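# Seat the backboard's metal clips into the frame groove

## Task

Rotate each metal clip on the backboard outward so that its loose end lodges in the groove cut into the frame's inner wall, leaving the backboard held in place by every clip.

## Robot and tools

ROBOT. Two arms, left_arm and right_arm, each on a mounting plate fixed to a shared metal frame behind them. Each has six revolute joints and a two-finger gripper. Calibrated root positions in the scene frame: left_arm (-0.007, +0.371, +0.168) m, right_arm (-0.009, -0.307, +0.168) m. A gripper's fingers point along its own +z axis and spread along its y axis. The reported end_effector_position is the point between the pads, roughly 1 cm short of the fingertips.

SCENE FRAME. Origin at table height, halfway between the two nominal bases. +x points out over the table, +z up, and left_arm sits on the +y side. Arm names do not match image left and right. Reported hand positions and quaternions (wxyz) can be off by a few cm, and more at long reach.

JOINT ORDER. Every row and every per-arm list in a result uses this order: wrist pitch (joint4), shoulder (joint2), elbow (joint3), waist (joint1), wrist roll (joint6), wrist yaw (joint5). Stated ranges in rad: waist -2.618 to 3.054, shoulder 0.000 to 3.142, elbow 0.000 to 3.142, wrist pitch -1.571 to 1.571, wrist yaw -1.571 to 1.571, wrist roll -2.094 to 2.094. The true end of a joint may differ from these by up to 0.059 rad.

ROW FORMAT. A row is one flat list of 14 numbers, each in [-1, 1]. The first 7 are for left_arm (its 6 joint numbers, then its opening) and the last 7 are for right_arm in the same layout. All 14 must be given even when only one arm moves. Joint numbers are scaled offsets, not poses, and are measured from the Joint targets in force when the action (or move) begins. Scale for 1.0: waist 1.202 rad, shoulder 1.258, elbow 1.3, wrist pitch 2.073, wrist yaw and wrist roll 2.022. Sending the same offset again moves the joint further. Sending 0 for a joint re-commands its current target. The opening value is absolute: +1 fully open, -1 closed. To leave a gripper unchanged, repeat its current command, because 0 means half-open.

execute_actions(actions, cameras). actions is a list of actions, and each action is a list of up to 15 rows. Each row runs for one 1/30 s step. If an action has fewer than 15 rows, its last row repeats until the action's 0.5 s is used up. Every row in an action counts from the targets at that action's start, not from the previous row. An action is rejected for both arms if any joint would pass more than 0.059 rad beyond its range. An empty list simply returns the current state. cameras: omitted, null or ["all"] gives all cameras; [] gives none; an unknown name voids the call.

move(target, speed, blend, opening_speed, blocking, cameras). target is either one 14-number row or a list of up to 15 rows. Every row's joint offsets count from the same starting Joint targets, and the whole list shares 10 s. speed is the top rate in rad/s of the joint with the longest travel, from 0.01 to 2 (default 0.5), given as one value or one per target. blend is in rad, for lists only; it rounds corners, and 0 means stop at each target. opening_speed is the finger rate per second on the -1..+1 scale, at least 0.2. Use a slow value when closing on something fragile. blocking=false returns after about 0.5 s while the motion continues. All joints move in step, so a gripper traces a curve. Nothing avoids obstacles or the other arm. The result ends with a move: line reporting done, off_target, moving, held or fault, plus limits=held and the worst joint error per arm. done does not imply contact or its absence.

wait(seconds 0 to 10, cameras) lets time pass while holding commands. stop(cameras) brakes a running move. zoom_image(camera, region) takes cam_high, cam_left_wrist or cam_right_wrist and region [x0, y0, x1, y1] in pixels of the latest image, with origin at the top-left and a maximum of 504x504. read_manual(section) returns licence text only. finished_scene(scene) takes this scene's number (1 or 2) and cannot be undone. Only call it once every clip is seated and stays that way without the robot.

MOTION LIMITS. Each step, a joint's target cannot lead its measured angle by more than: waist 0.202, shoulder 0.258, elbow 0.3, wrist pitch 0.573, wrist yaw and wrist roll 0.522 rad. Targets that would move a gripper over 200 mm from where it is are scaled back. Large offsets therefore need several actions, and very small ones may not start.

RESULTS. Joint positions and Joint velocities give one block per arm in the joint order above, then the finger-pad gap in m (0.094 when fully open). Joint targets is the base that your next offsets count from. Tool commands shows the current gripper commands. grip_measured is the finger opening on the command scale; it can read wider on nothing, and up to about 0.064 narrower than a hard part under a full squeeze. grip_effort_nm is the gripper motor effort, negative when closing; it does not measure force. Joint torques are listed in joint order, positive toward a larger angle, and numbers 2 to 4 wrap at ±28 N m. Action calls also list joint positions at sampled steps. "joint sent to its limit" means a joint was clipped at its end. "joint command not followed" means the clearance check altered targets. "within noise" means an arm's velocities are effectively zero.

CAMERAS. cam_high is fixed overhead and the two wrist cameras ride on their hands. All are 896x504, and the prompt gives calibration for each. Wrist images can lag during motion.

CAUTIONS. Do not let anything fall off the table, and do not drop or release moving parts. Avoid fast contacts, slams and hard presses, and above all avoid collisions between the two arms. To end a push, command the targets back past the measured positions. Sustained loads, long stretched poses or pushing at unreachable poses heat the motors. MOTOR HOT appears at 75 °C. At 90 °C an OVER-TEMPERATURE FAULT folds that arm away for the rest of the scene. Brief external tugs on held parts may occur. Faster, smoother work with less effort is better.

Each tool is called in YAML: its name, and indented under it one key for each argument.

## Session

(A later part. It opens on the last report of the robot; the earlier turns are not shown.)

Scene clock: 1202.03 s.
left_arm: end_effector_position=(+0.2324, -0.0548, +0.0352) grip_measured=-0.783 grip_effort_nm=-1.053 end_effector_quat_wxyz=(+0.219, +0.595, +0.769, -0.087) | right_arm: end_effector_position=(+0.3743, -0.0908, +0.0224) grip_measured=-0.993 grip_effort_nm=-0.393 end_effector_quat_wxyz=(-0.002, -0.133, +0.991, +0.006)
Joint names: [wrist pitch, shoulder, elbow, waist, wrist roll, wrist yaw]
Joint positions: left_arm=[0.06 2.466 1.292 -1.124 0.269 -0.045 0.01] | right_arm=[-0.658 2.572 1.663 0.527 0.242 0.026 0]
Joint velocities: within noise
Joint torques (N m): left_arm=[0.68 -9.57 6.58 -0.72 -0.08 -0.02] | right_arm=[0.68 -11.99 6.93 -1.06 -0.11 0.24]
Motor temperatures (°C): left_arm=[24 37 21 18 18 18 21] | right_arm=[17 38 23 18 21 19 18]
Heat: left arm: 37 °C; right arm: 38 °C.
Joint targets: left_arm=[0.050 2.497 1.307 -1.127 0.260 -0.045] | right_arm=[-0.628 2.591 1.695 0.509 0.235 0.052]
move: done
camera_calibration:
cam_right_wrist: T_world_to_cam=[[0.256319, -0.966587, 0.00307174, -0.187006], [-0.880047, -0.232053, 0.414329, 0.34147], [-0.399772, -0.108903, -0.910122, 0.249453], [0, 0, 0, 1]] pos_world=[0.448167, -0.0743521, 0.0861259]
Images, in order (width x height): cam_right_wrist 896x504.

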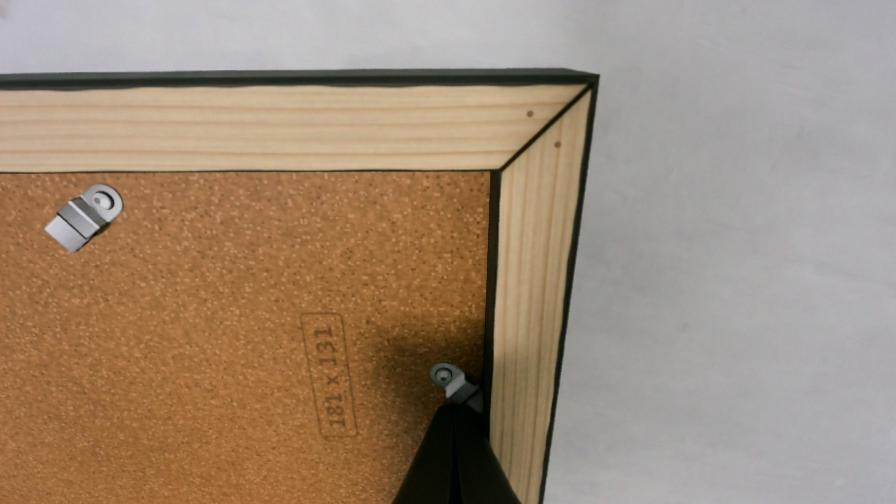

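move:
  target: [0,0,0,0,0,0,-0.85,0.0120,0.0008,0.0060,0,0,0,-1]
  speed: 0.1
  cameras: ["cam_left_wrist","cam_right_wrist"]

zoom_image:
  camera: "cam_right_wrist"
  region: [400, 340, 560, 450]

Scene clock: 1206.40 s.
left_arm: end_effector_position=(+0.2333, -0.0548, +0.0354) grip_measured=-0.783 grip_effort_nm=-1.057 end_effector_quat_wxyz=(+0.221, +0.594, +0.769, -0.086) | right_arm: end_effector_position=(+0.3756, -0.0901, +0.0224) grip_measured=-0.993 grip_effort_nm=-0.393 end_effector_quat_wxyz=(-0.001, -0.134, +0.991, +0.007)
Joint names: [wrist pitch, shoulder, elbow, waist, wrist roll, wrist yaw]
Joint positions: left_arm=[0.062 2.466 1.292 -1.124 0.269 -0.049 0.01] | right_arm=[-0.658 2.575 1.668 0.527 0.242 0.026 0]
Joint velocities: within noise
Joint torques (N m): left_arm=[0.69 -9.65 6.5 -0.39 -0.06 0.03] | right_arm=[0.94 -12.11 6.99 -1.02 -0.11 0.23]
Motor temperatures (°C): left_arm=[24 37 21 18 18 18 21] | right_arm=[17 38 24 18 21 19 18]
Heat: left arm: 37 °C; right arm: 38 °C.
Joint targets: left_arm=[0.050 2.497 1.307 -1.127 0.260 -0.045] | right_arm=[-0.603 2.593 1.702 0.509 0.234 0.052]
move: off_target (right_arm); right_arm: the wrist pitch is farthest, 0.055 rad from its target
camera_calibration:
cam_left_wrist: T_world_to_cam=[[-0.948322, -0.27249, -0.162589, 0.217188], [-0.271521, 0.962008, -0.028588, 0.15587], [0.164202, 0.0170356, -0.98628, 0.0817131], [0, 0, 0, 1]] pos_world=[0.234869, -0.0921587, 0.12036]
cam_right_wrist: T_world_to_cam=[[0.256947, -0.966423, 0.00240938, -0.186835], [-0.88086, -0.233171, 0.411966, 0.343064], [-0.397572, -0.107976, -0.911196, 0.249351], [0, 0, 0, 1]] pos_world=[0.449333, -0.0736455, 0.0863273]
Images, in order (width x height): cam_left_wrist 896x504, cam_right_wrist 896x504.

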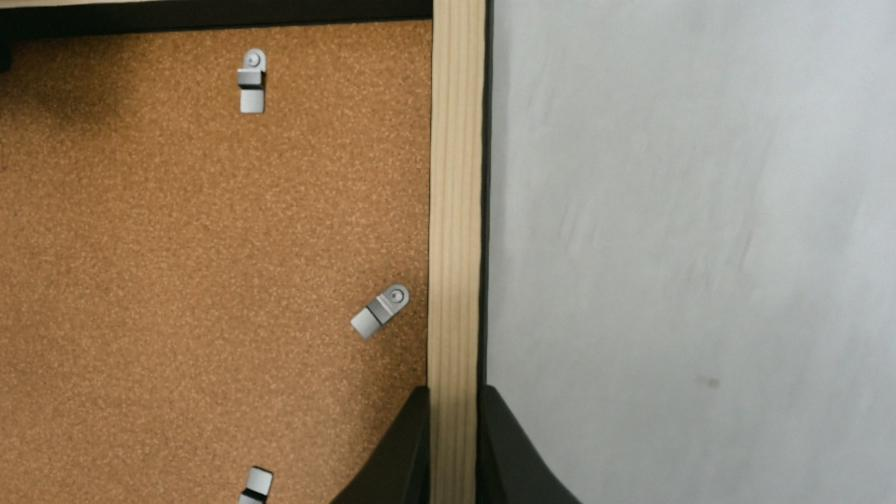

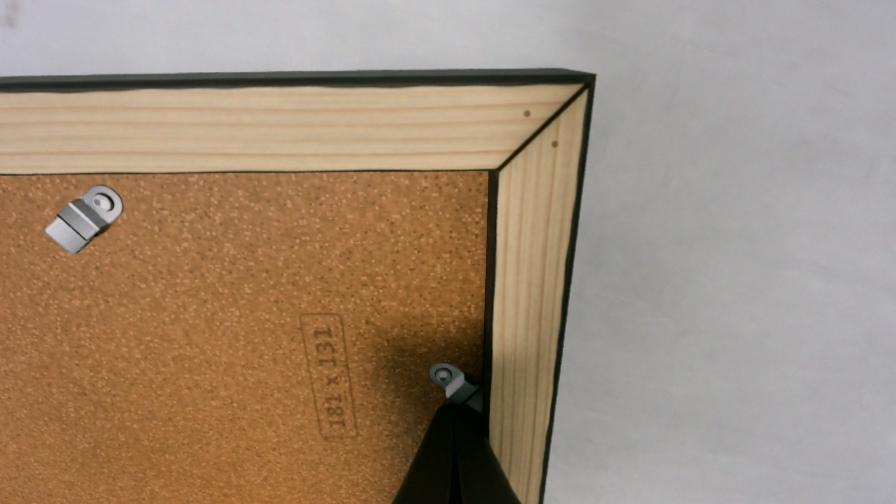

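Scaled by 3.150.

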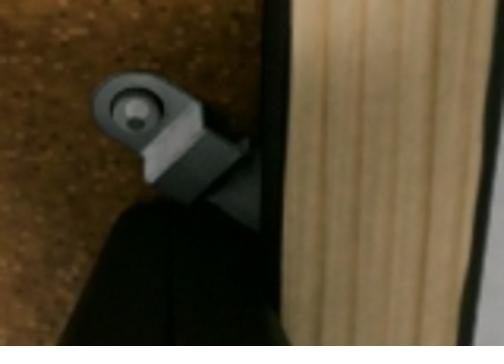

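move:
  target: [0,0,0,0,0,0,-0.85,0.0100,0.0020,0.0090,0,0,0,-1]
  speed: 0.1
  cameras: ["cam_left_wrist","cam_right_wrist"]

zoom_image:
  camera: "cam_right_wrist"
  region: [400, 340, 560, 450]

Scene clock: 1212.73 s.
left_arm: end_effector_position=(+0.2355, -0.0541, +0.0357) grip_measured=-0.783 grip_effort_nm=-1.057 end_effector_quat_wxyz=(+0.223, +0.592, +0.770, -0.082) | right_arm: end_effector_position=(+0.3791, -0.0875, +0.0228) grip_measured=-0.993 grip_effort_nm=-0.403 end_effector_quat_wxyz=(+0.004, -0.133, +0.991, +0.010)
Joint names: [wrist pitch, shoulder, elbow, waist, wrist roll, wrist yaw]
Joint positions: left_arm=[0.064 2.466 1.292 -1.122 0.269 -0.057 0.01] | right_arm=[-0.652 2.578 1.677 0.527 0.242 0.023 0]
Joint velocities: within noise
Joint torques (N m): left_arm=[0.61 -9.65 6.64 -0.85 -0.05 0.11] | right_arm=[1.11 -12.25 7.25 -1.02 -0.11 0.27]
Motor temperatures (°C): left_arm=[24 37 21 18 18 18 21] | right_arm=[17 38 24 18 21 19 18]
Heat: left arm: 37 °C; right arm: 38 °C.
Joint targets: left_arm=[0.050 2.497 1.307 -1.127 0.260 -0.046] | right_arm=[-0.582 2.595 1.714 0.509 0.235 0.052]
move: off_target (right_arm); right_arm: the wrist pitch is farthest, 0.069 rad from its target
camera_calibration:
cam_left_wrist: T_world_to_cam=[[-0.945563, -0.277603, -0.169845, 0.218933], [-0.276771, 0.960497, -0.0290387, 0.156949], [0.171197, 0.0195503, -0.985043, 0.0800123], [0, 0, 0, 1]] pos_world=[0.236756, -0.0915372, 0.120558]
cam_right_wrist: T_world_to_cam=[[0.256522, -0.966532, -0.00347275, -0.184983], [-0.884557, -0.236211, 0.402197, 0.347925], [-0.389557, -0.100101, -0.915546, 0.249042], [0, 0, 0, 1]] pos_world=[0.452229, -0.0716795, 0.0874328]
Images, in order (width x height): cam_left_wrist 896x504, cam_right_wrist 896x504.

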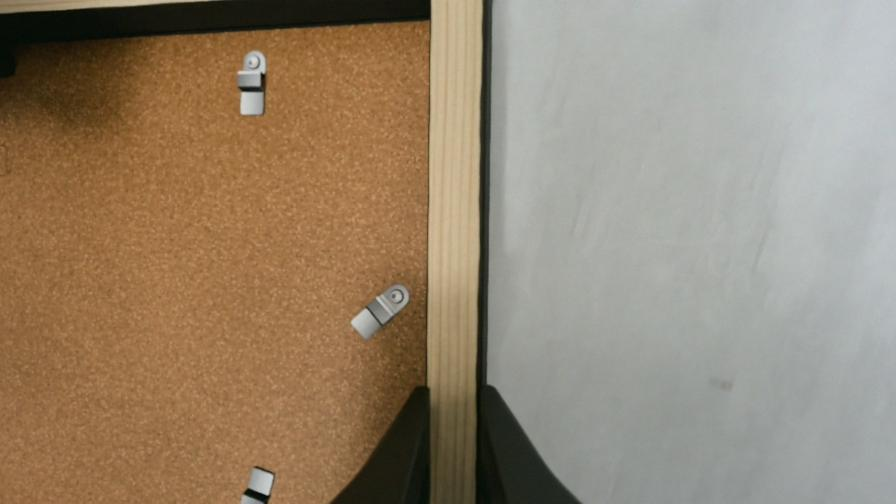

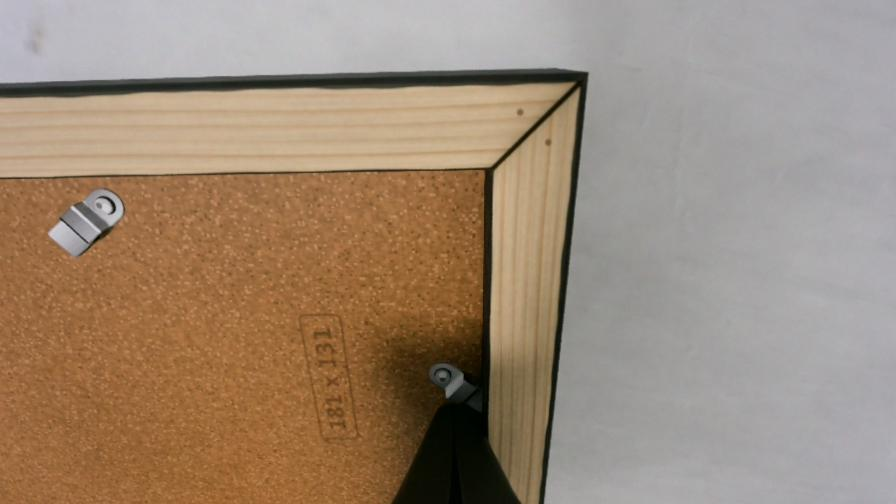

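Scaled by 3.150.

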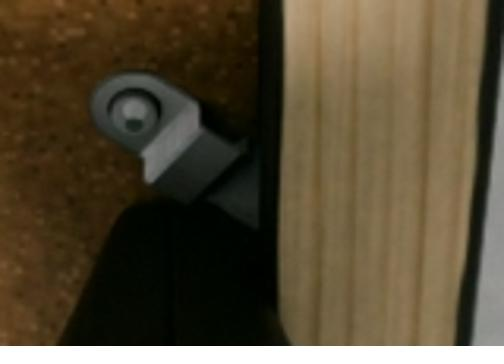

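move:
  target:
    - [0,0,0,0,0,0,-0.85,-0.036,-0.006,-0.026,0.004,0,0,-1]
    - [0,0,0,0,0,0,-0.85,-0.0700,-0.0900,-0.026,0.010,0.008,0,-1]
  speed: 0.3
  cameras: ["cam_left_wrist","cam_right_wrist"]

Scene clock: 1236.23 s.
left_arm: end_effector_position=(+0.2335, -0.0530, +0.0346) grip_measured=-0.783 grip_effort_nm=-1.053 end_effector_quat_wxyz=(+0.218, +0.594, +0.770, -0.084) | right_arm: end_effector_position=(+0.3808, -0.0910, +0.0504) grip_measured=-0.993 grip_effort_nm=-0.398 end_effector_quat_wxyz=(+0.006, -0.132, +0.991, +0.003)
Joint names: [wrist pitch, shoulder, elbow, waist, wrist roll, wrist yaw]
Joint positions: left_arm=[0.056 2.466 1.292 -1.122 0.269 -0.051 0.01] | right_arm=[-0.718 2.513 1.677 0.527 0.245 0.039 0]
Joint velocities: within noise
Joint torques (N m): left_arm=[0.72 -9.47 6.45 -0.77 -0.06 0.06] | right_arm=[0.29 -16.58 4.96 0.14 0.03 0.12]
Motor temperatures (°C): left_arm=[24 37 21 18 18 18 21] | right_arm=[18 40 24 18 21 19 18]
Heat: left arm: 37 °C; right arm: 40 °C.
Joint targets: left_arm=[0.050 2.497 1.307 -1.127 0.261 -0.046] | right_arm=[-0.727 2.482 1.680 0.521 0.251 0.052]
move: done
camera_calibration:
cam_left_wrist: T_world_to_cam=[[-0.948096, -0.273567, -0.162095, 0.217678], [-0.273697, 0.961565, -0.0219721, 0.154435], [0.161875, 0.0235331, -0.986531, 0.0817804], [0, 0, 0, 1]] pos_world=[0.23541, -0.0908744, 0.119357]
cam_right_wrist: T_world_to_cam=[[0.253378, -0.967294, 0.0119249, -0.18835], [-0.887944, -0.227666, 0.399654, 0.339706], [-0.383868, -0.111852, -0.916588, 0.271522], [0, 0, 0, 1]] pos_world=[0.453592, -0.07448, 0.115355]
Images, in order (width x height): cam_left_wrist 896x504, cam_right_wrist 896x504.

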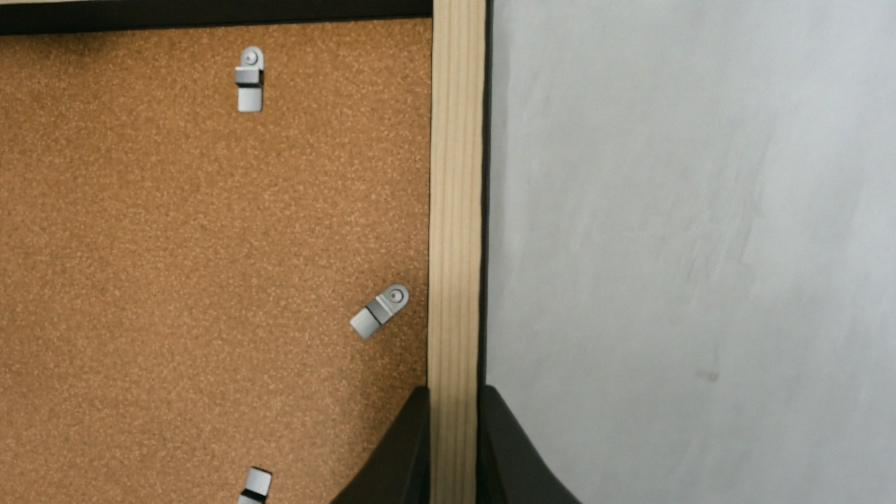

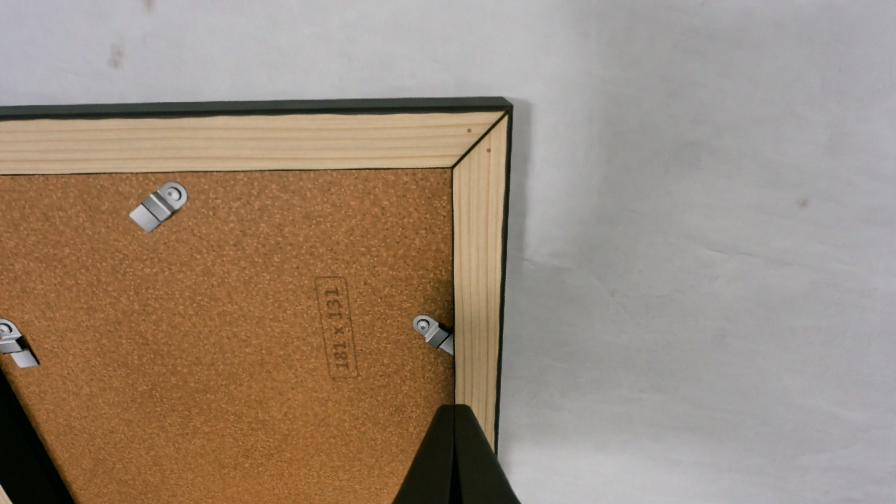

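move:
  target: [0,0,0,0,0,0,-0.85,-0.0449,0.0922,0.1300,0.0245,-0.7730,0,-0.49]
  speed: 0.7
  cameras: ["cam_left_wrist","cam_right_wrist"]

Scene clock: 1267.33 s.
left_arm: end_effector_position=(+0.2335, -0.0530, +0.0346) grip_measured=-0.783 grip_effort_nm=-1.057 end_effector_quat_wxyz=(+0.218, +0.594, +0.770, -0.084) | right_arm: end_effector_position=(+0.3928, -0.0781, +0.0520) grip_measured=-0.492 grip_effort_nm=0.066 end_effector_quat_wxyz=(+0.001, +0.792, -0.610, +0.003)
Joint names: [wrist pitch, shoulder, elbow, waist, wrist roll, wrist yaw]
Joint positions: left_arm=[0.056 2.466 1.292 -1.122 0.269 -0.051 0.01] | right_arm=[-0.808 2.58 1.821 0.542 -1.304 0.047 0.024]
Joint velocities: within noise
Joint torques (N m): left_arm=[0.76 -9.58 6.63 -0.85 -0.05 0.07] | right_arm=[0.23 -12.68 7.01 1.5 -0.09 0.04]
Motor temperatures (°C): left_arm=[24 37 21 18 18 18 21] | right_arm=[17 44 24 18 21 19 18]
Heat: left arm: 37 °C; right arm: 44 °C.
Joint targets: left_arm=[0.050 2.497 1.307 -1.127 0.261 -0.046] | right_arm=[-0.820 2.598 1.849 0.551 -1.312 0.052]
move: done
camera_calibration:
cam_left_wrist: T_world_to_cam=[[-0.948096, -0.273567, -0.162095, 0.217678], [-0.273697, 0.961565, -0.0219721, 0.154435], [0.161875, 0.0235331, -0.986531, 0.0817804], [0, 0, 0, 1]] pos_world=[0.23541, -0.0908744, 0.119357]
cam_right_wrist: T_world_to_cam=[[0.968783, 0.247252, 0.0180568, -0.365454], [0.217395, -0.882287, 0.417502, -0.133559], [0.11916, -0.400544, -0.908496, 0.0584718], [0, 0, 0, 1]] pos_world=[0.376113, -0.00405758, 0.115482]
Images, in order (width x height): cam_left_wrist 896x504, cam_right_wrist 896x504.

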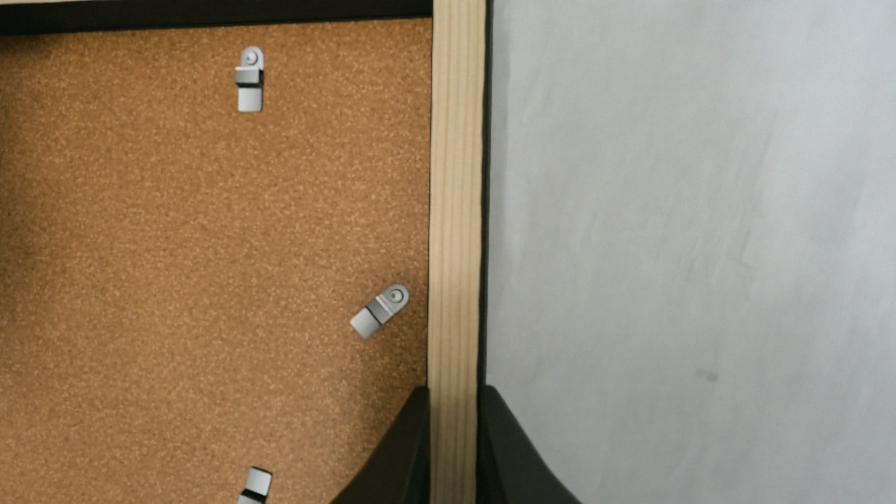

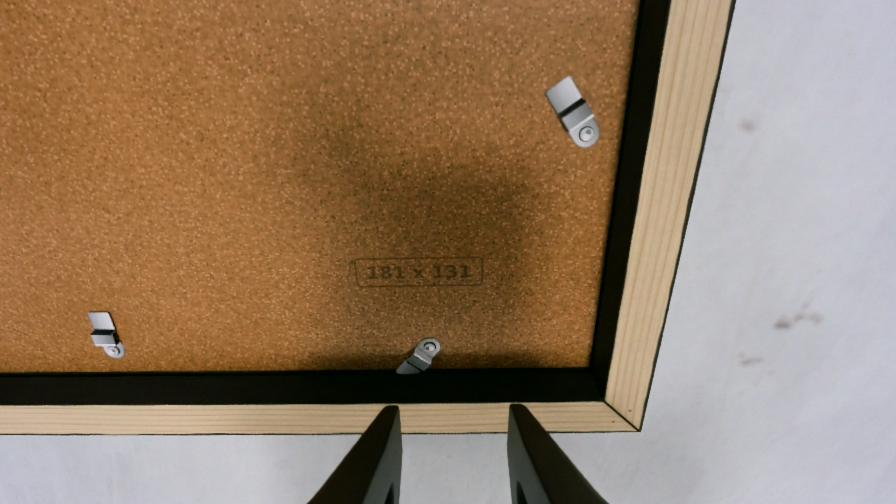

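move:
  target: [0,0,0,0,0,0,-0.85,0.0371,0.0143,-0.0592,0.0081,0.0116,0,-0.49]
  speed: 0.3
  cameras: ["cam_right_wrist"]

Scene clock: 1291.00 s.
left_arm: end_effector_position=(+0.2335, -0.0530, +0.0346) grip_measured=-0.783 grip_effort_nm=-1.057 end_effector_quat_wxyz=(+0.218, +0.594, +0.770, -0.084) | right_arm: end_effector_position=(+0.3843, -0.0765, +0.0335) grip_measured=-0.492 grip_effort_nm=0.061 end_effector_quat_wxyz=(+0.004, +0.793, -0.609, +0.003)
Joint names: [wrist pitch, shoulder, elbow, waist, wrist roll, wrist yaw]
Joint positions: left_arm=[0.056 2.466 1.292 -1.122 0.269 -0.051 0.01] | right_arm=[-0.751 2.604 1.781 0.553 -1.296 0.048 0.024]
Joint velocities: within noise
Joint torques (N m): left_arm=[0.74 -9.4 6.56 -0.8 -0.08 0.02] | right_arm=[0.44 -13.07 4.16 1.42 0.03 0.04]
Motor temperatures (°C): left_arm=[24 37 21 18 18 18 21] | right_arm=[17 40 24 18 21 19 17]
Heat: left arm: 37 °C; right arm: 40 °C.
Joint targets: left_arm=[0.050 2.497 1.307 -1.127 0.261 -0.046] | right_arm=[-0.743 2.616 1.773 0.561 -1.289 0.052]
move: done
camera_calibration:
cam_right_wrist: T_world_to_cam=[[0.968129, 0.250121, 0.0128867, -0.35657], [0.221817, -0.880193, 0.419592, -0.124178], [0.116291, -0.40336, -0.907621, 0.0441511], [0, 0, 0, 1]] pos_world=[0.367616, -0.00230595, 0.0967715]
Images, in order (width x height): cam_right_wrist 896x504.

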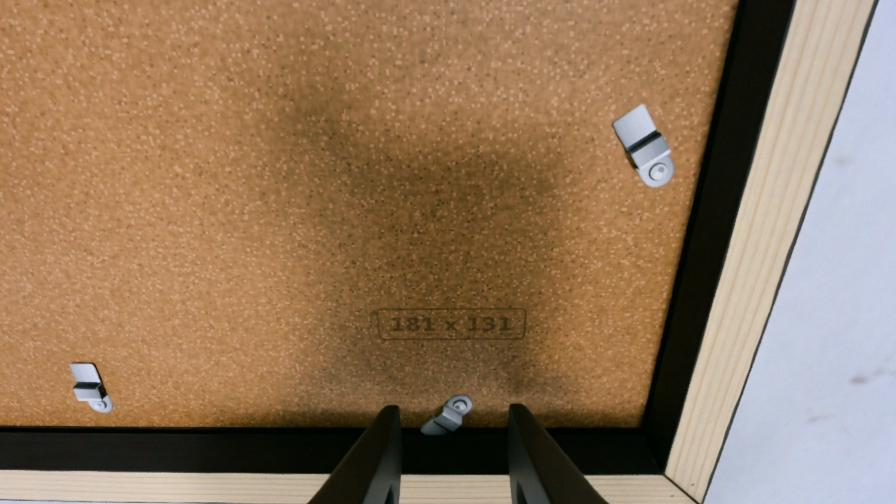

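move:
  target: [0,0,0,0,0,0,-0.85,0.0034,0.0159,0.0369,0,0,0,-0.49]
  speed: 0.15
  cameras: ["cam_right_wrist"]

zoom_image:
  camera: "cam_right_wrist"
  region: [360, 360, 560, 504]

Scene clock: 1369.37 s.
left_arm: end_effector_position=(+0.2335, -0.0530, +0.0346) grip_measured=-0.783 grip_effort_nm=-1.053 end_effector_quat_wxyz=(+0.218, +0.594, +0.770, -0.084) | right_arm: end_effector_position=(+0.3863, -0.0751, +0.0289) grip_measured=-0.492 grip_effort_nm=0.061 end_effector_quat_wxyz=(+0.002, +0.793, -0.609, +0.003)
Joint names: [wrist pitch, shoulder, elbow, waist, wrist roll, wrist yaw]
Joint positions: left_arm=[0.056 2.466 1.292 -1.122 0.269 -0.051 0.01] | right_arm=[-0.744 2.62 1.794 0.553 -1.295 0.048 0.024]
Joint velocities: within noise
Joint torques (N m): left_arm=[0.73 -9.58 6.58 -0.69 -0.1 0.06] | right_arm=[0.43 -12.85 6.75 1.42 0.03 0.04]
Motor temperatures (°C): left_arm=[24 37 21 18 18 18 21] | right_arm=[17 37 23 18 21 19 17]
Heat: left arm: 37 °C; right arm: 37 °C.
Joint targets: left_arm=[0.050 2.497 1.307 -1.127 0.261 -0.046] | right_arm=[-0.736 2.636 1.820 0.561 -1.289 0.052]
move: done
camera_calibration:
cam_right_wrist: T_world_to_cam=[[0.968215, 0.249594, 0.0161835, -0.358974], [0.220123, -0.881042, 0.418702, -0.120828], [0.118764, -0.401831, -0.90798, 0.0394577], [0, 0, 0, 1]] pos_world=[0.369475, -0.00100184, 0.0922273]
Images, in order (width x height): cam_right_wrist 896x504.

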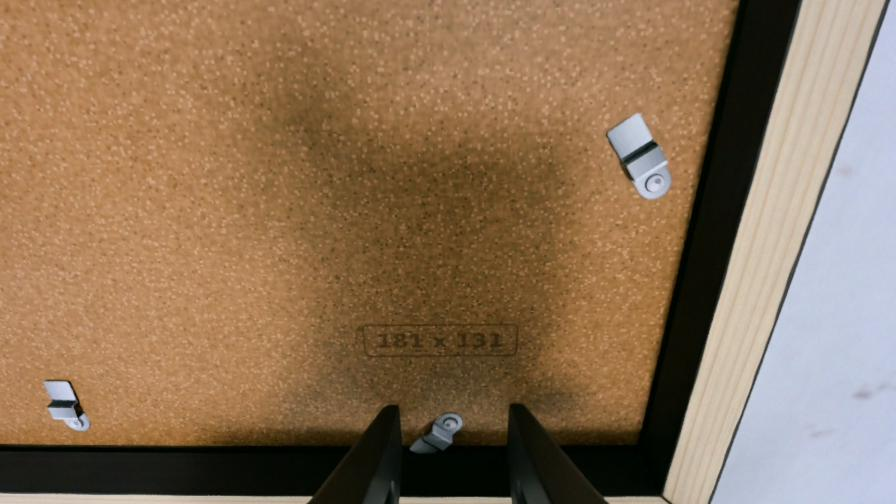

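Scaled by 2.520.

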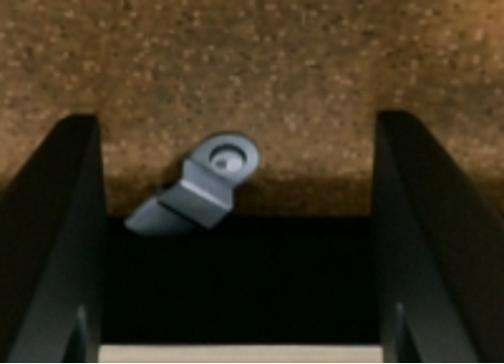

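move:
  target:
    - [0,0,0,0,0,0,-0.85,0,0,0,0.0046,0.0028,0,-0.49]
    - [0,0,0,0,0,0,-0.85,0.0060,0.0099,0,0.0046,0.0028,0,-0.49]
  speed: 0.1
  cameras: ["cam_right_wrist"]

zoom_image:
  camera: "cam_right_wrist"
  region: [360, 360, 560, 504]

Scene clock: 1396.40 s.
left_arm: end_effector_position=(+0.2335, -0.0530, +0.0346) grip_measured=-0.783 grip_effort_nm=-1.053 end_effector_quat_wxyz=(+0.218, +0.594, +0.770, -0.084) | right_arm: end_effector_position=(+0.3848, -0.0733, +0.0234) grip_measured=-0.492 grip_effort_nm=0.066 end_effector_quat_wxyz=(+0.003, +0.793, -0.610, +0.003)
Joint names: [wrist pitch, shoulder, elbow, waist, wrist roll, wrist yaw]
Joint positions: left_arm=[0.056 2.466 1.292 -1.122 0.269 -0.051 0.01] | right_arm=[-0.732 2.633 1.794 0.557 -1.29 0.048 0.024]
Joint velocities: within noise
Joint torques (N m): left_arm=[0.73 -9.63 6.48 -0.79 -0.05 0.06] | right_arm=[0.46 -12.88 6.74 1.48 0.03 0.04]
Motor temperatures (°C): left_arm=[24 37 21 18 18 18 21] | right_arm=[17 37 23 18 21 19 17]
Heat: left arm: 37 °C; right arm: 37 °C.
Joint targets: left_arm=[0.050 2.497 1.307 -1.127 0.261 -0.046] | right_arm=[-0.724 2.648 1.820 0.566 -1.283 0.052]
move: done
camera_calibration:
cam_right_wrist: T_world_to_cam=[[0.968407, 0.248903, 0.0153029, -0.357952], [0.219818, -0.881003, 0.418944, -0.116527], [0.117759, -0.402345, -0.907883, 0.0357679], [0, 0, 0, 1]] pos_world=[0.368046, 0.000825626, 0.0867692]
Images, in order (width x height): cam_right_wrist 896x504.

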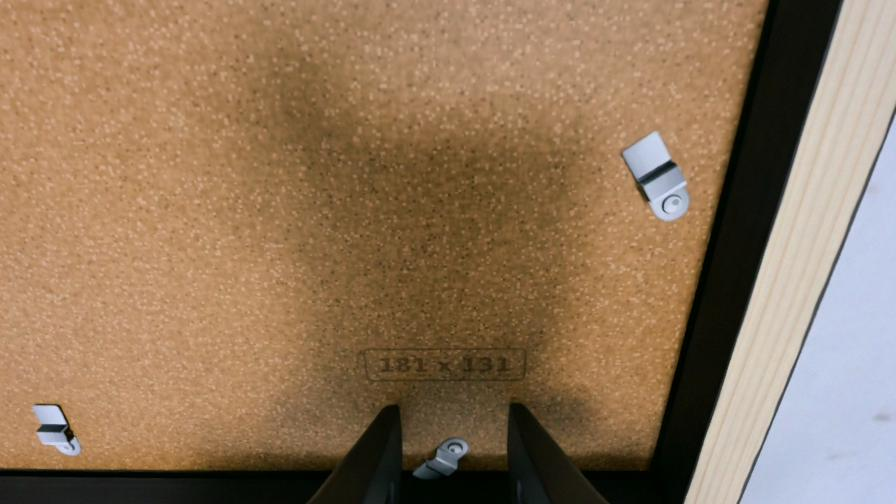

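Scaled by 2.520.

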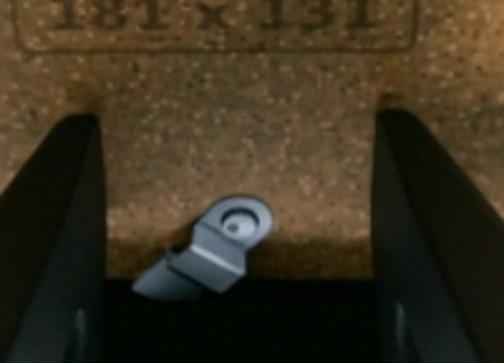

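move:
  target: [0,0,0,0,0,0,-0.85,0,0,0,-0.0178,-0.0090,0,-0.49]
  speed: 0.1
  cameras: ["cam_right_wrist"]

zoom_image:
  camera: "cam_right_wrist"
  region: [360, 360, 560, 504]

Scene clock: 1406.50 s.
left_arm: end_effector_position=(+0.2335, -0.0530, +0.0346) grip_measured=-0.783 grip_effort_nm=-1.057 end_effector_quat_wxyz=(+0.218, +0.594, +0.770, -0.084) | right_arm: end_effector_position=(+0.3865, -0.0757, +0.0233) grip_measured=-0.492 grip_effort_nm=0.066 end_effector_quat_wxyz=(+0.002, +0.792, -0.611, +0.003)
Joint names: [wrist pitch, shoulder, elbow, waist, wrist roll, wrist yaw]
Joint positions: left_arm=[0.056 2.466 1.292 -1.122 0.269 -0.051 0.01] | right_arm=[-0.731 2.633 1.794 0.551 -1.294 0.048 0.024]
Joint velocities: within noise
Joint torques (N m): left_arm=[0.73 -9.57 6.5 -0.83 -0.06 0.07] | right_arm=[0.43 -12.86 6.71 0.08 -0.11 0.03]
Motor temperatures (°C): left_arm=[24 37 21 18 18 18 21] | right_arm=[17 37 23 18 21 19 17]
Heat: left arm: 37 °C; right arm: 37 °C.
Joint targets: left_arm=[0.050 2.497 1.307 -1.127 0.261 -0.046] | right_arm=[-0.724 2.648 1.820 0.545 -1.301 0.052]
move: done
camera_calibration:
cam_right_wrist: T_world_to_cam=[[0.969067, 0.24627, 0.0161246, -0.359486], [0.21712, -0.881775, 0.418726, -0.11801], [0.117338, -0.402272, -0.90797, 0.0346476], [0, 0, 0, 1]] pos_world=[0.369923, -0.00158981, 0.0866694]
Images, in order (width x height): cam_right_wrist 896x504.

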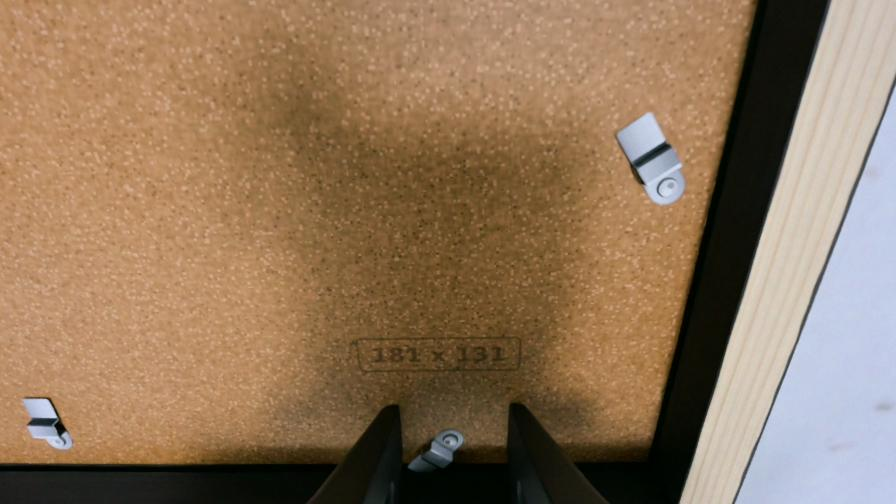

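Scaled by 2.520.

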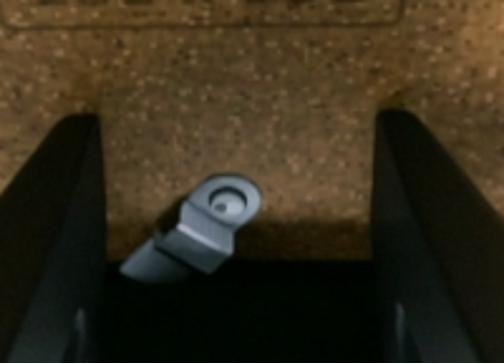

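move:
  target: [0,0,0,0,0,0,-0.85,0,0,0,0,0,0,-0.8]
  opening_speed: 0.3
  cameras: ["cam_right_wrist"]

zoom_image:
  camera: "cam_right_wrist"
  region: [360, 360, 560, 504]

Scene clock: 1411.00 s.
left_arm: end_effector_position=(+0.2335, -0.0530, +0.0346) grip_measured=-0.783 grip_effort_nm=-1.048 end_effector_quat_wxyz=(+0.218, +0.594, +0.770, -0.084) | right_arm: end_effector_position=(+0.3865, -0.0757, +0.0233) grip_measured=-0.798 grip_effort_nm=-0.164 end_effector_quat_wxyz=(+0.002, +0.792, -0.610, +0.003)
Joint names: [wrist pitch, shoulder, elbow, waist, wrist roll, wrist yaw]
Joint positions: left_arm=[0.056 2.466 1.292 -1.122 0.269 -0.051 0.01] | right_arm=[-0.731 2.633 1.794 0.551 -1.294 0.048 0.01]
Joint velocities: within noise
Joint torques (N m): left_arm=[0.7 -9.55 6.56 -0.75 -0.09 0.04] | right_arm=[0.43 -12.88 6.69 0.08 -0.1 0.02]
Motor temperatures (°C): left_arm=[24 37 21 18 18 18 21] | right_arm=[17 36 23 18 21 19 17]
Heat: left arm: 37 °C; right arm: 36 °C.
Joint targets: left_arm=[0.050 2.497 1.307 -1.127 0.261 -0.046] | right_arm=[-0.724 2.648 1.820 0.545 -1.301 0.052]
move: done
camera_calibration:
cam_right_wrist: T_world_to_cam=[[0.968973, 0.24664, 0.0161215, -0.359422], [0.217457, -0.881692, 0.418726, -0.118134], [0.117489, -0.402228, -0.90797, 0.0345927], [0, 0, 0, 1]] pos_world=[0.369895, -0.00159608, 0.0866694]
Images, in order (width x height): cam_right_wrist 896x504.

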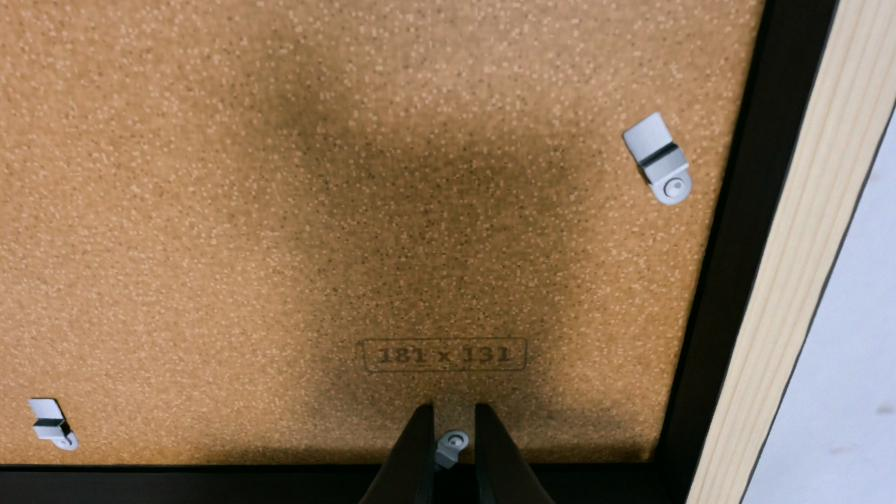

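Scaled by 2.520.

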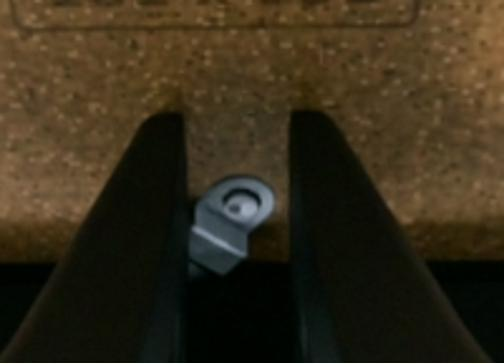

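move:
  target: [0,0,0,0,0,0,-0.85,0,0,0,0,0,0,-0.93]
  opening_speed: 0.2
  cameras: ["cam_left_wrist","cam_right_wrist"]

zoom_image:
  camera: "cam_right_wrist"
  region: [360, 360, 560, 504]

Scene clock: 1415.73 s.
left_arm: end_effector_position=(+0.2335, -0.0530, +0.0346) grip_measured=-0.783 grip_effort_nm=-1.067 end_effector_quat_wxyz=(+0.218, +0.594, +0.770, -0.084) | right_arm: end_effector_position=(+0.3849, -0.0761, +0.0233) grip_measured=-0.928 grip_effort_nm=-0.168 end_effector_quat_wxyz=(+0.005, +0.792, -0.610, +0.001)
Joint names: [wrist pitch, shoulder, elbow, waist, wrist roll, wrist yaw]
Joint positions: left_arm=[0.056 2.466 1.292 -1.122 0.269 -0.051 0.01] | right_arm=[-0.737 2.633 1.794 0.551 -1.294 0.045 0.003]
Joint velocities: within noise
Joint torques (N m): left_arm=[0.72 -9.5 6.71 -0.69 -0.06 0.07] | right_arm=[0.49 -12.83 6.74 0.1 -0.1 0.07]
Motor temperatures (°C): left_arm=[24 37 21 18 18 18 21] | right_arm=[17 36 23 18 21 19 17]
Heat: left arm: 37 °C; right arm: 36 °C.
Joint targets: left_arm=[0.050 2.497 1.307 -1.127 0.261 -0.045] | right_arm=[-0.724 2.648 1.820 0.545 -1.301 0.052]
move: done
camera_calibration:
cam_left_wrist: T_world_to_cam=[[-0.948096, -0.273567, -0.162095, 0.217678], [-0.273697, 0.961565, -0.0219721, 0.154435], [0.161875, 0.0235331, -0.986531, 0.0817804], [0, 0, 0, 1]] pos_world=[0.23541, -0.0908744, 0.119357]
cam_right_wrist: T_world_to_cam=[[0.969, 0.246889, 0.00915257, -0.357571], [0.220575, -0.881221, 0.418087, -0.119294], [0.111287, -0.403108, -0.908361, 0.0369543], [0, 0, 0, 1]] pos_world=[0.368688, -0.00194723, 0.0867158]
Images, in order (width x height): cam_left_wrist 896x504, cam_right_wrist 896x504.

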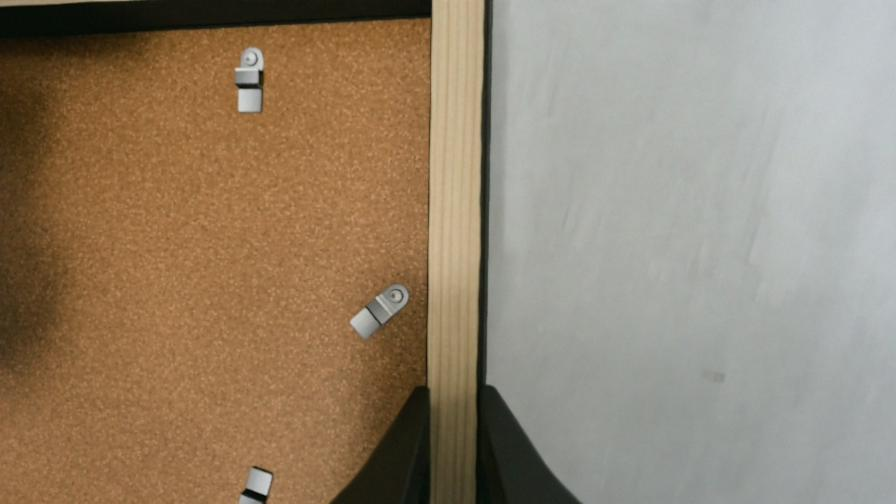

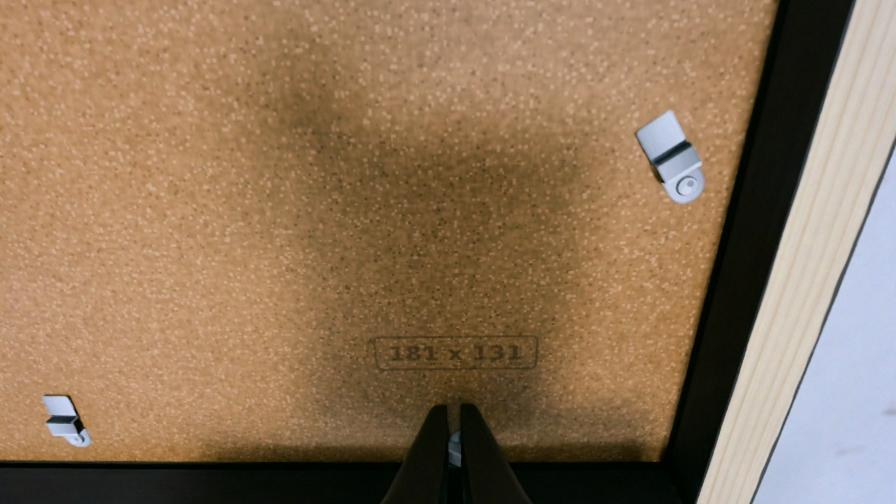

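Scaled by 2.520.

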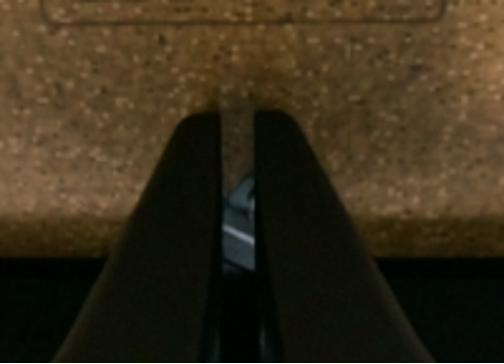

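move:
  target: [0,0,0,0,0,0,-0.85,0,0,0,0,0,0,-0.6]
  opening_speed: 1
  cameras: ["cam_right_wrist"]

zoom_image:
  camera: "cam_right_wrist"
  region: [360, 360, 560, 504]

Scene clock: 1423.53 s.
left_arm: end_effector_position=(+0.2335, -0.0530, +0.0346) grip_measured=-0.783 grip_effort_nm=-1.057 end_effector_quat_wxyz=(+0.218, +0.594, +0.770, -0.084) | right_arm: end_effector_position=(+0.3862, -0.0756, +0.0233) grip_measured=-0.602 grip_effort_nm=0.061 end_effector_quat_wxyz=(+0.003, +0.792, -0.610, +0.002)
Joint names: [wrist pitch, shoulder, elbow, waist, wrist roll, wrist yaw]
Joint positions: left_arm=[0.056 2.466 1.292 -1.122 0.269 -0.051 0.01] | right_arm=[-0.732 2.633 1.794 0.551 -1.295 0.046 0.019]
Joint velocities: within noise
Joint torques (N m): left_arm=[0.74 -9.57 6.42 -0.8 -0.08 0.07] | right_arm=[0.43 -12.85 6.67 0.06 -0.1 0.05]
Motor temperatures (°C): left_arm=[24 37 21 18 18 18 21] | right_arm=[17 36 23 18 21 19 17]
Heat: left arm: 37 °C; right arm: 36 °C.
Joint targets: left_arm=[0.050 2.497 1.307 -1.127 0.261 -0.045] | right_arm=[-0.724 2.648 1.820 0.545 -1.301 0.052]
move: done
camera_calibration:
cam_right_wrist: T_world_to_cam=[[0.968895, 0.247021, 0.0149587, -0.359077], [0.218417, -0.88199, 0.417597, -0.118314], [0.116349, -0.401341, -0.908509, 0.0352023], [0, 0, 0, 1]] pos_world=[0.369654, -0.00152384, 0.0867604]
Images, in order (width x height): cam_right_wrist 896x504.

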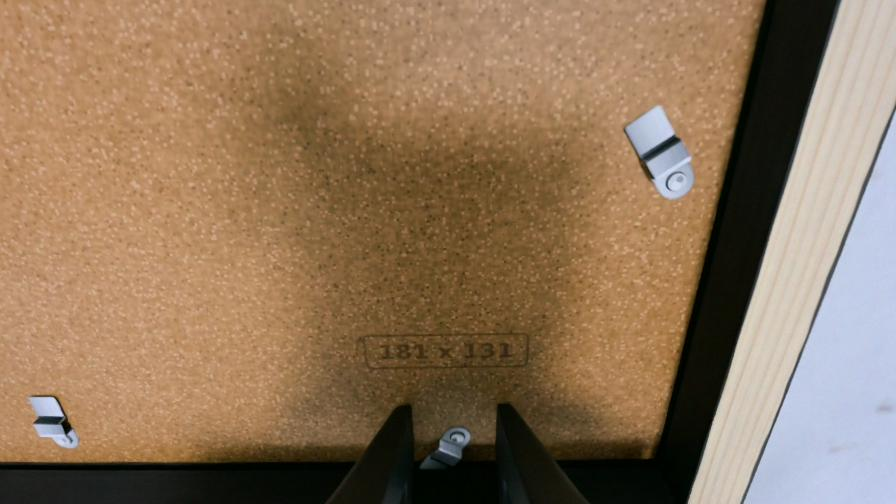

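Scaled by 2.520.

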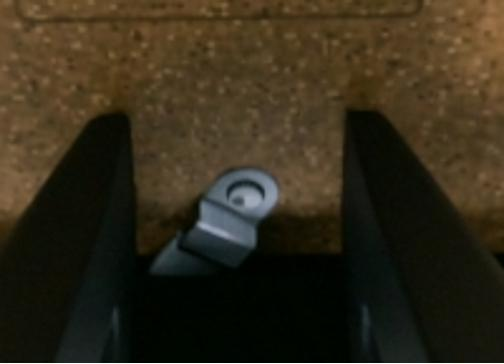

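move:
  target: [0,0,0,0,0,0,-0.85,0,0.0044,0.0040,0,0,0,-0.6]
  speed: 0.05
  cameras: []

move:
  target: [0,0,0,0,0,0,-0.85,0,0,0,0,0,0,-0.82]
  opening_speed: 0.3
  cameras: ["cam_right_wrist"]

zoom_image:
  camera: "cam_right_wrist"
  region: [360, 360, 560, 504]

Scene clock: 1433.40 s.
left_arm: end_effector_position=(+0.2335, -0.0530, +0.0346) grip_measured=-0.783 grip_effort_nm=-1.053 end_effector_quat_wxyz=(+0.218, +0.594, +0.770, -0.084) | right_arm: end_effector_position=(+0.3875, -0.0750, +0.0228) grip_measured=-0.602 grip_effort_nm=0.061 end_effector_quat_wxyz=(+0.001, +0.792, -0.610, +0.003)
Joint names: [wrist pitch, shoulder, elbow, waist, wrist roll, wrist yaw]
Joint positions: left_arm=[0.056 2.466 1.292 -1.122 0.269 -0.051 0.01] | right_arm=[-0.73 2.636 1.798 0.551 -1.295 0.047 0.019]
Joint velocities: left_arm=[within noise] | right_arm=[-0.037 -0.002 -0.002 -0.012 0.007 -0.154 0]
Joint torques (N m): left_arm=[0.72 -9.51 6.6 -0.8 -0.05 0.04] | right_arm=[0.43 -12.67 6.71 0.09 -0.1 0.06]
Motor temperatures (°C): left_arm=[24 38 21 18 18 18 21] | right_arm=[17 36 23 18 21 19 17]
Heat: left arm: 38 °C; right arm: 36 °C.
Joint targets: left_arm=[0.050 2.497 1.307 -1.127 0.261 -0.045] | right_arm=[-0.724 2.654 1.826 0.545 -1.301 0.052]
move: done
No camera images: "cameras" was empty.

Scene clock: 1434.33 s.
left_arm: end_effector_position=(+0.2335, -0.0530, +0.0346) grip_measured=-0.783 grip_effort_nm=-1.053 end_effector_quat_wxyz=(+0.218, +0.594, +0.770, -0.084) | right_arm: end_effector_position=(+0.3871, -0.0752, +0.0228) grip_measured=-0.818 grip_effort_nm=-0.164 end_effector_quat_wxyz=(+0.002, +0.792, -0.610, +0.003)
Joint names: [wrist pitch, shoulder, elbow, waist, wrist roll, wrist yaw]
Joint positions: left_arm=[0.056 2.466 1.292 -1.122 0.269 -0.051 0.01] | right_arm=[-0.732 2.636 1.798 0.551 -1.295 0.047 0.009]
Joint velocities: within noise
Joint torques (N m): left_arm=[0.73 -9.62 6.56 -0.77 -0.04 0.08] | right_arm=[0.45 -12.64 6.69 0.09 -0.11 0.03]
Motor temperatures (°C): left_arm=[24 38 21 18 18 18 21] | right_arm=[17 36 24 18 21 19 17]
Heat: left arm: 38 °C; right arm: 36 °C.
Joint targets: left_arm=[0.050 2.497 1.307 -1.127 0.261 -0.045] | right_arm=[-0.724 2.654 1.826 0.545 -1.301 0.052]
move: done
camera_calibration:
cam_right_wrist: T_world_to_cam=[[0.968884, 0.24698, 0.0162702, -0.360034], [0.217805, -0.881968, 0.417963, -0.117742], [0.117578, -0.401414, -0.908318, 0.0343349], [0, 0, 0, 1]] pos_world=[0.370439, -0.00114076, 0.0862564]
Images, in order (width x height): cam_right_wrist 896x504.

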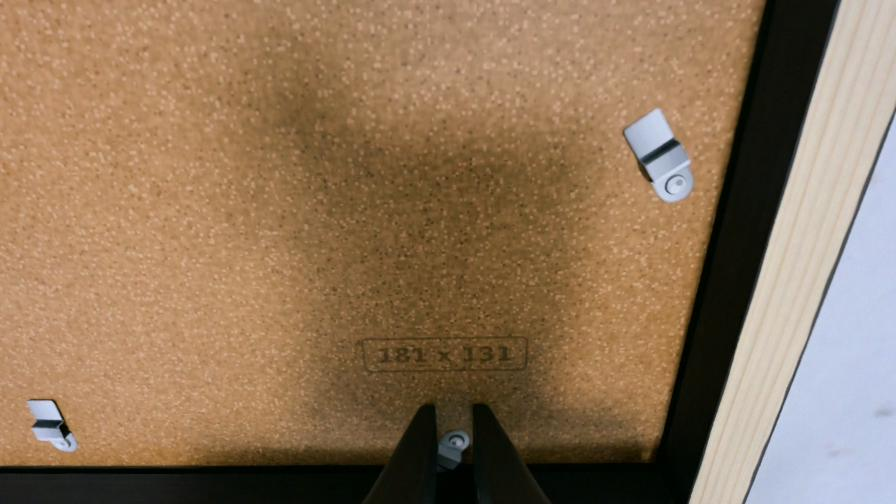

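Scaled by 2.520.

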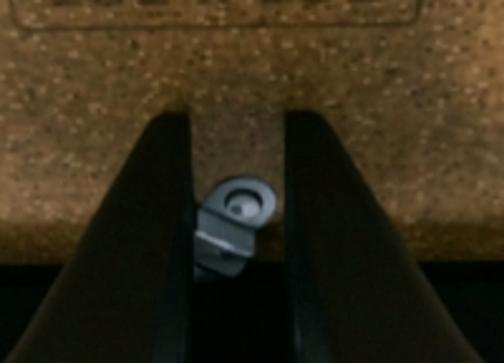

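move:
  target: [0,0,0,0,0,0,-0.85,0,0,0,0,0,0,-0.9]
  opening_speed: 0.2
  cameras: ["cam_right_wrist"]

zoom_image:
  camera: "cam_right_wrist"
  region: [400, 390, 500, 504]

Scene clock: 1438.33 s.
left_arm: end_effector_position=(+0.2335, -0.0530, +0.0346) grip_measured=-0.783 grip_effort_nm=-1.062 end_effector_quat_wxyz=(+0.218, +0.594, +0.770, -0.084) | right_arm: end_effector_position=(+0.3856, -0.0758, +0.0228) grip_measured=-0.897 grip_effort_nm=-0.198 end_effector_quat_wxyz=(+0.005, +0.792, -0.610, +0.001)
Joint names: [wrist pitch, shoulder, elbow, waist, wrist roll, wrist yaw]
Joint positions: left_arm=[0.056 2.466 1.292 -1.122 0.269 -0.051 0.01] | right_arm=[-0.738 2.636 1.798 0.551 -1.295 0.046 0.005]
Joint velocities: within noise
Joint torques (N m): left_arm=[0.74 -9.48 6.52 -0.85 -0.03 0.09] | right_arm=[0.5 -12.67 6.72 0.13 -0.1 0.05]
Motor temperatures (°C): left_arm=[24 38 21 18 18 18 21] | right_arm=[17 37 24 18 21 19 17]
Heat: left arm: 38 °C; right arm: 37 °C.
Joint targets: left_arm=[0.050 2.497 1.307 -1.127 0.261 -0.045] | right_arm=[-0.724 2.654 1.826 0.545 -1.301 0.052]
move: done
camera_calibration:
cam_right_wrist: T_world_to_cam=[[0.968902, 0.247238, 0.0100955, -0.358368], [0.220454, -0.88103, 0.418552, -0.118928], [0.112376, -0.40331, -0.908137, 0.0361258], [0, 0, 0, 1]] pos_world=[0.369382, -0.00160667, 0.0862024]
Images, in order (width x height): cam_right_wrist 896x504.

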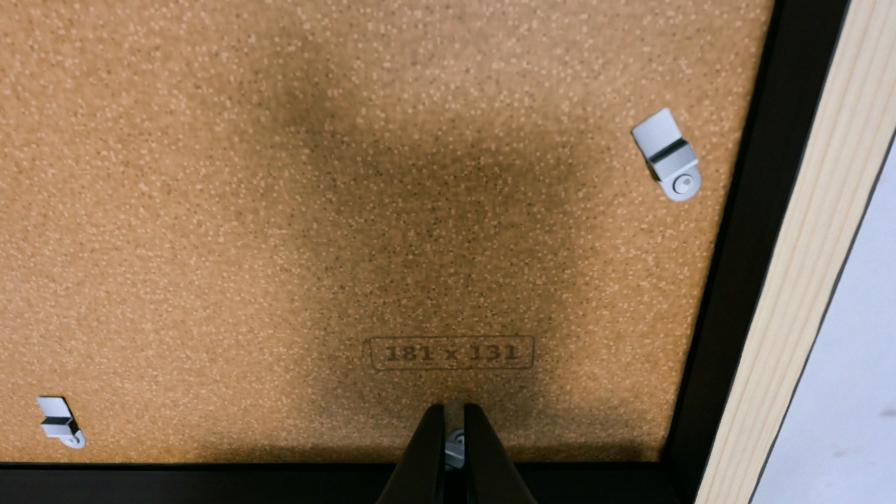

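Scaled by 4.421.

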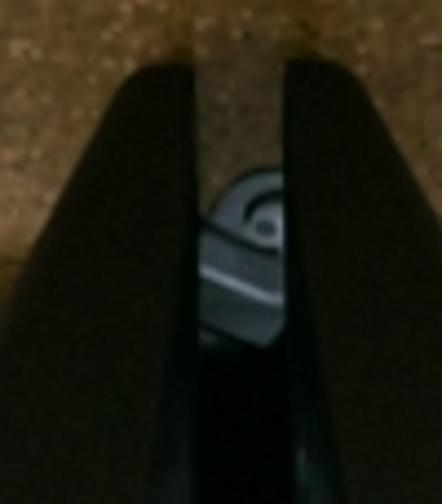

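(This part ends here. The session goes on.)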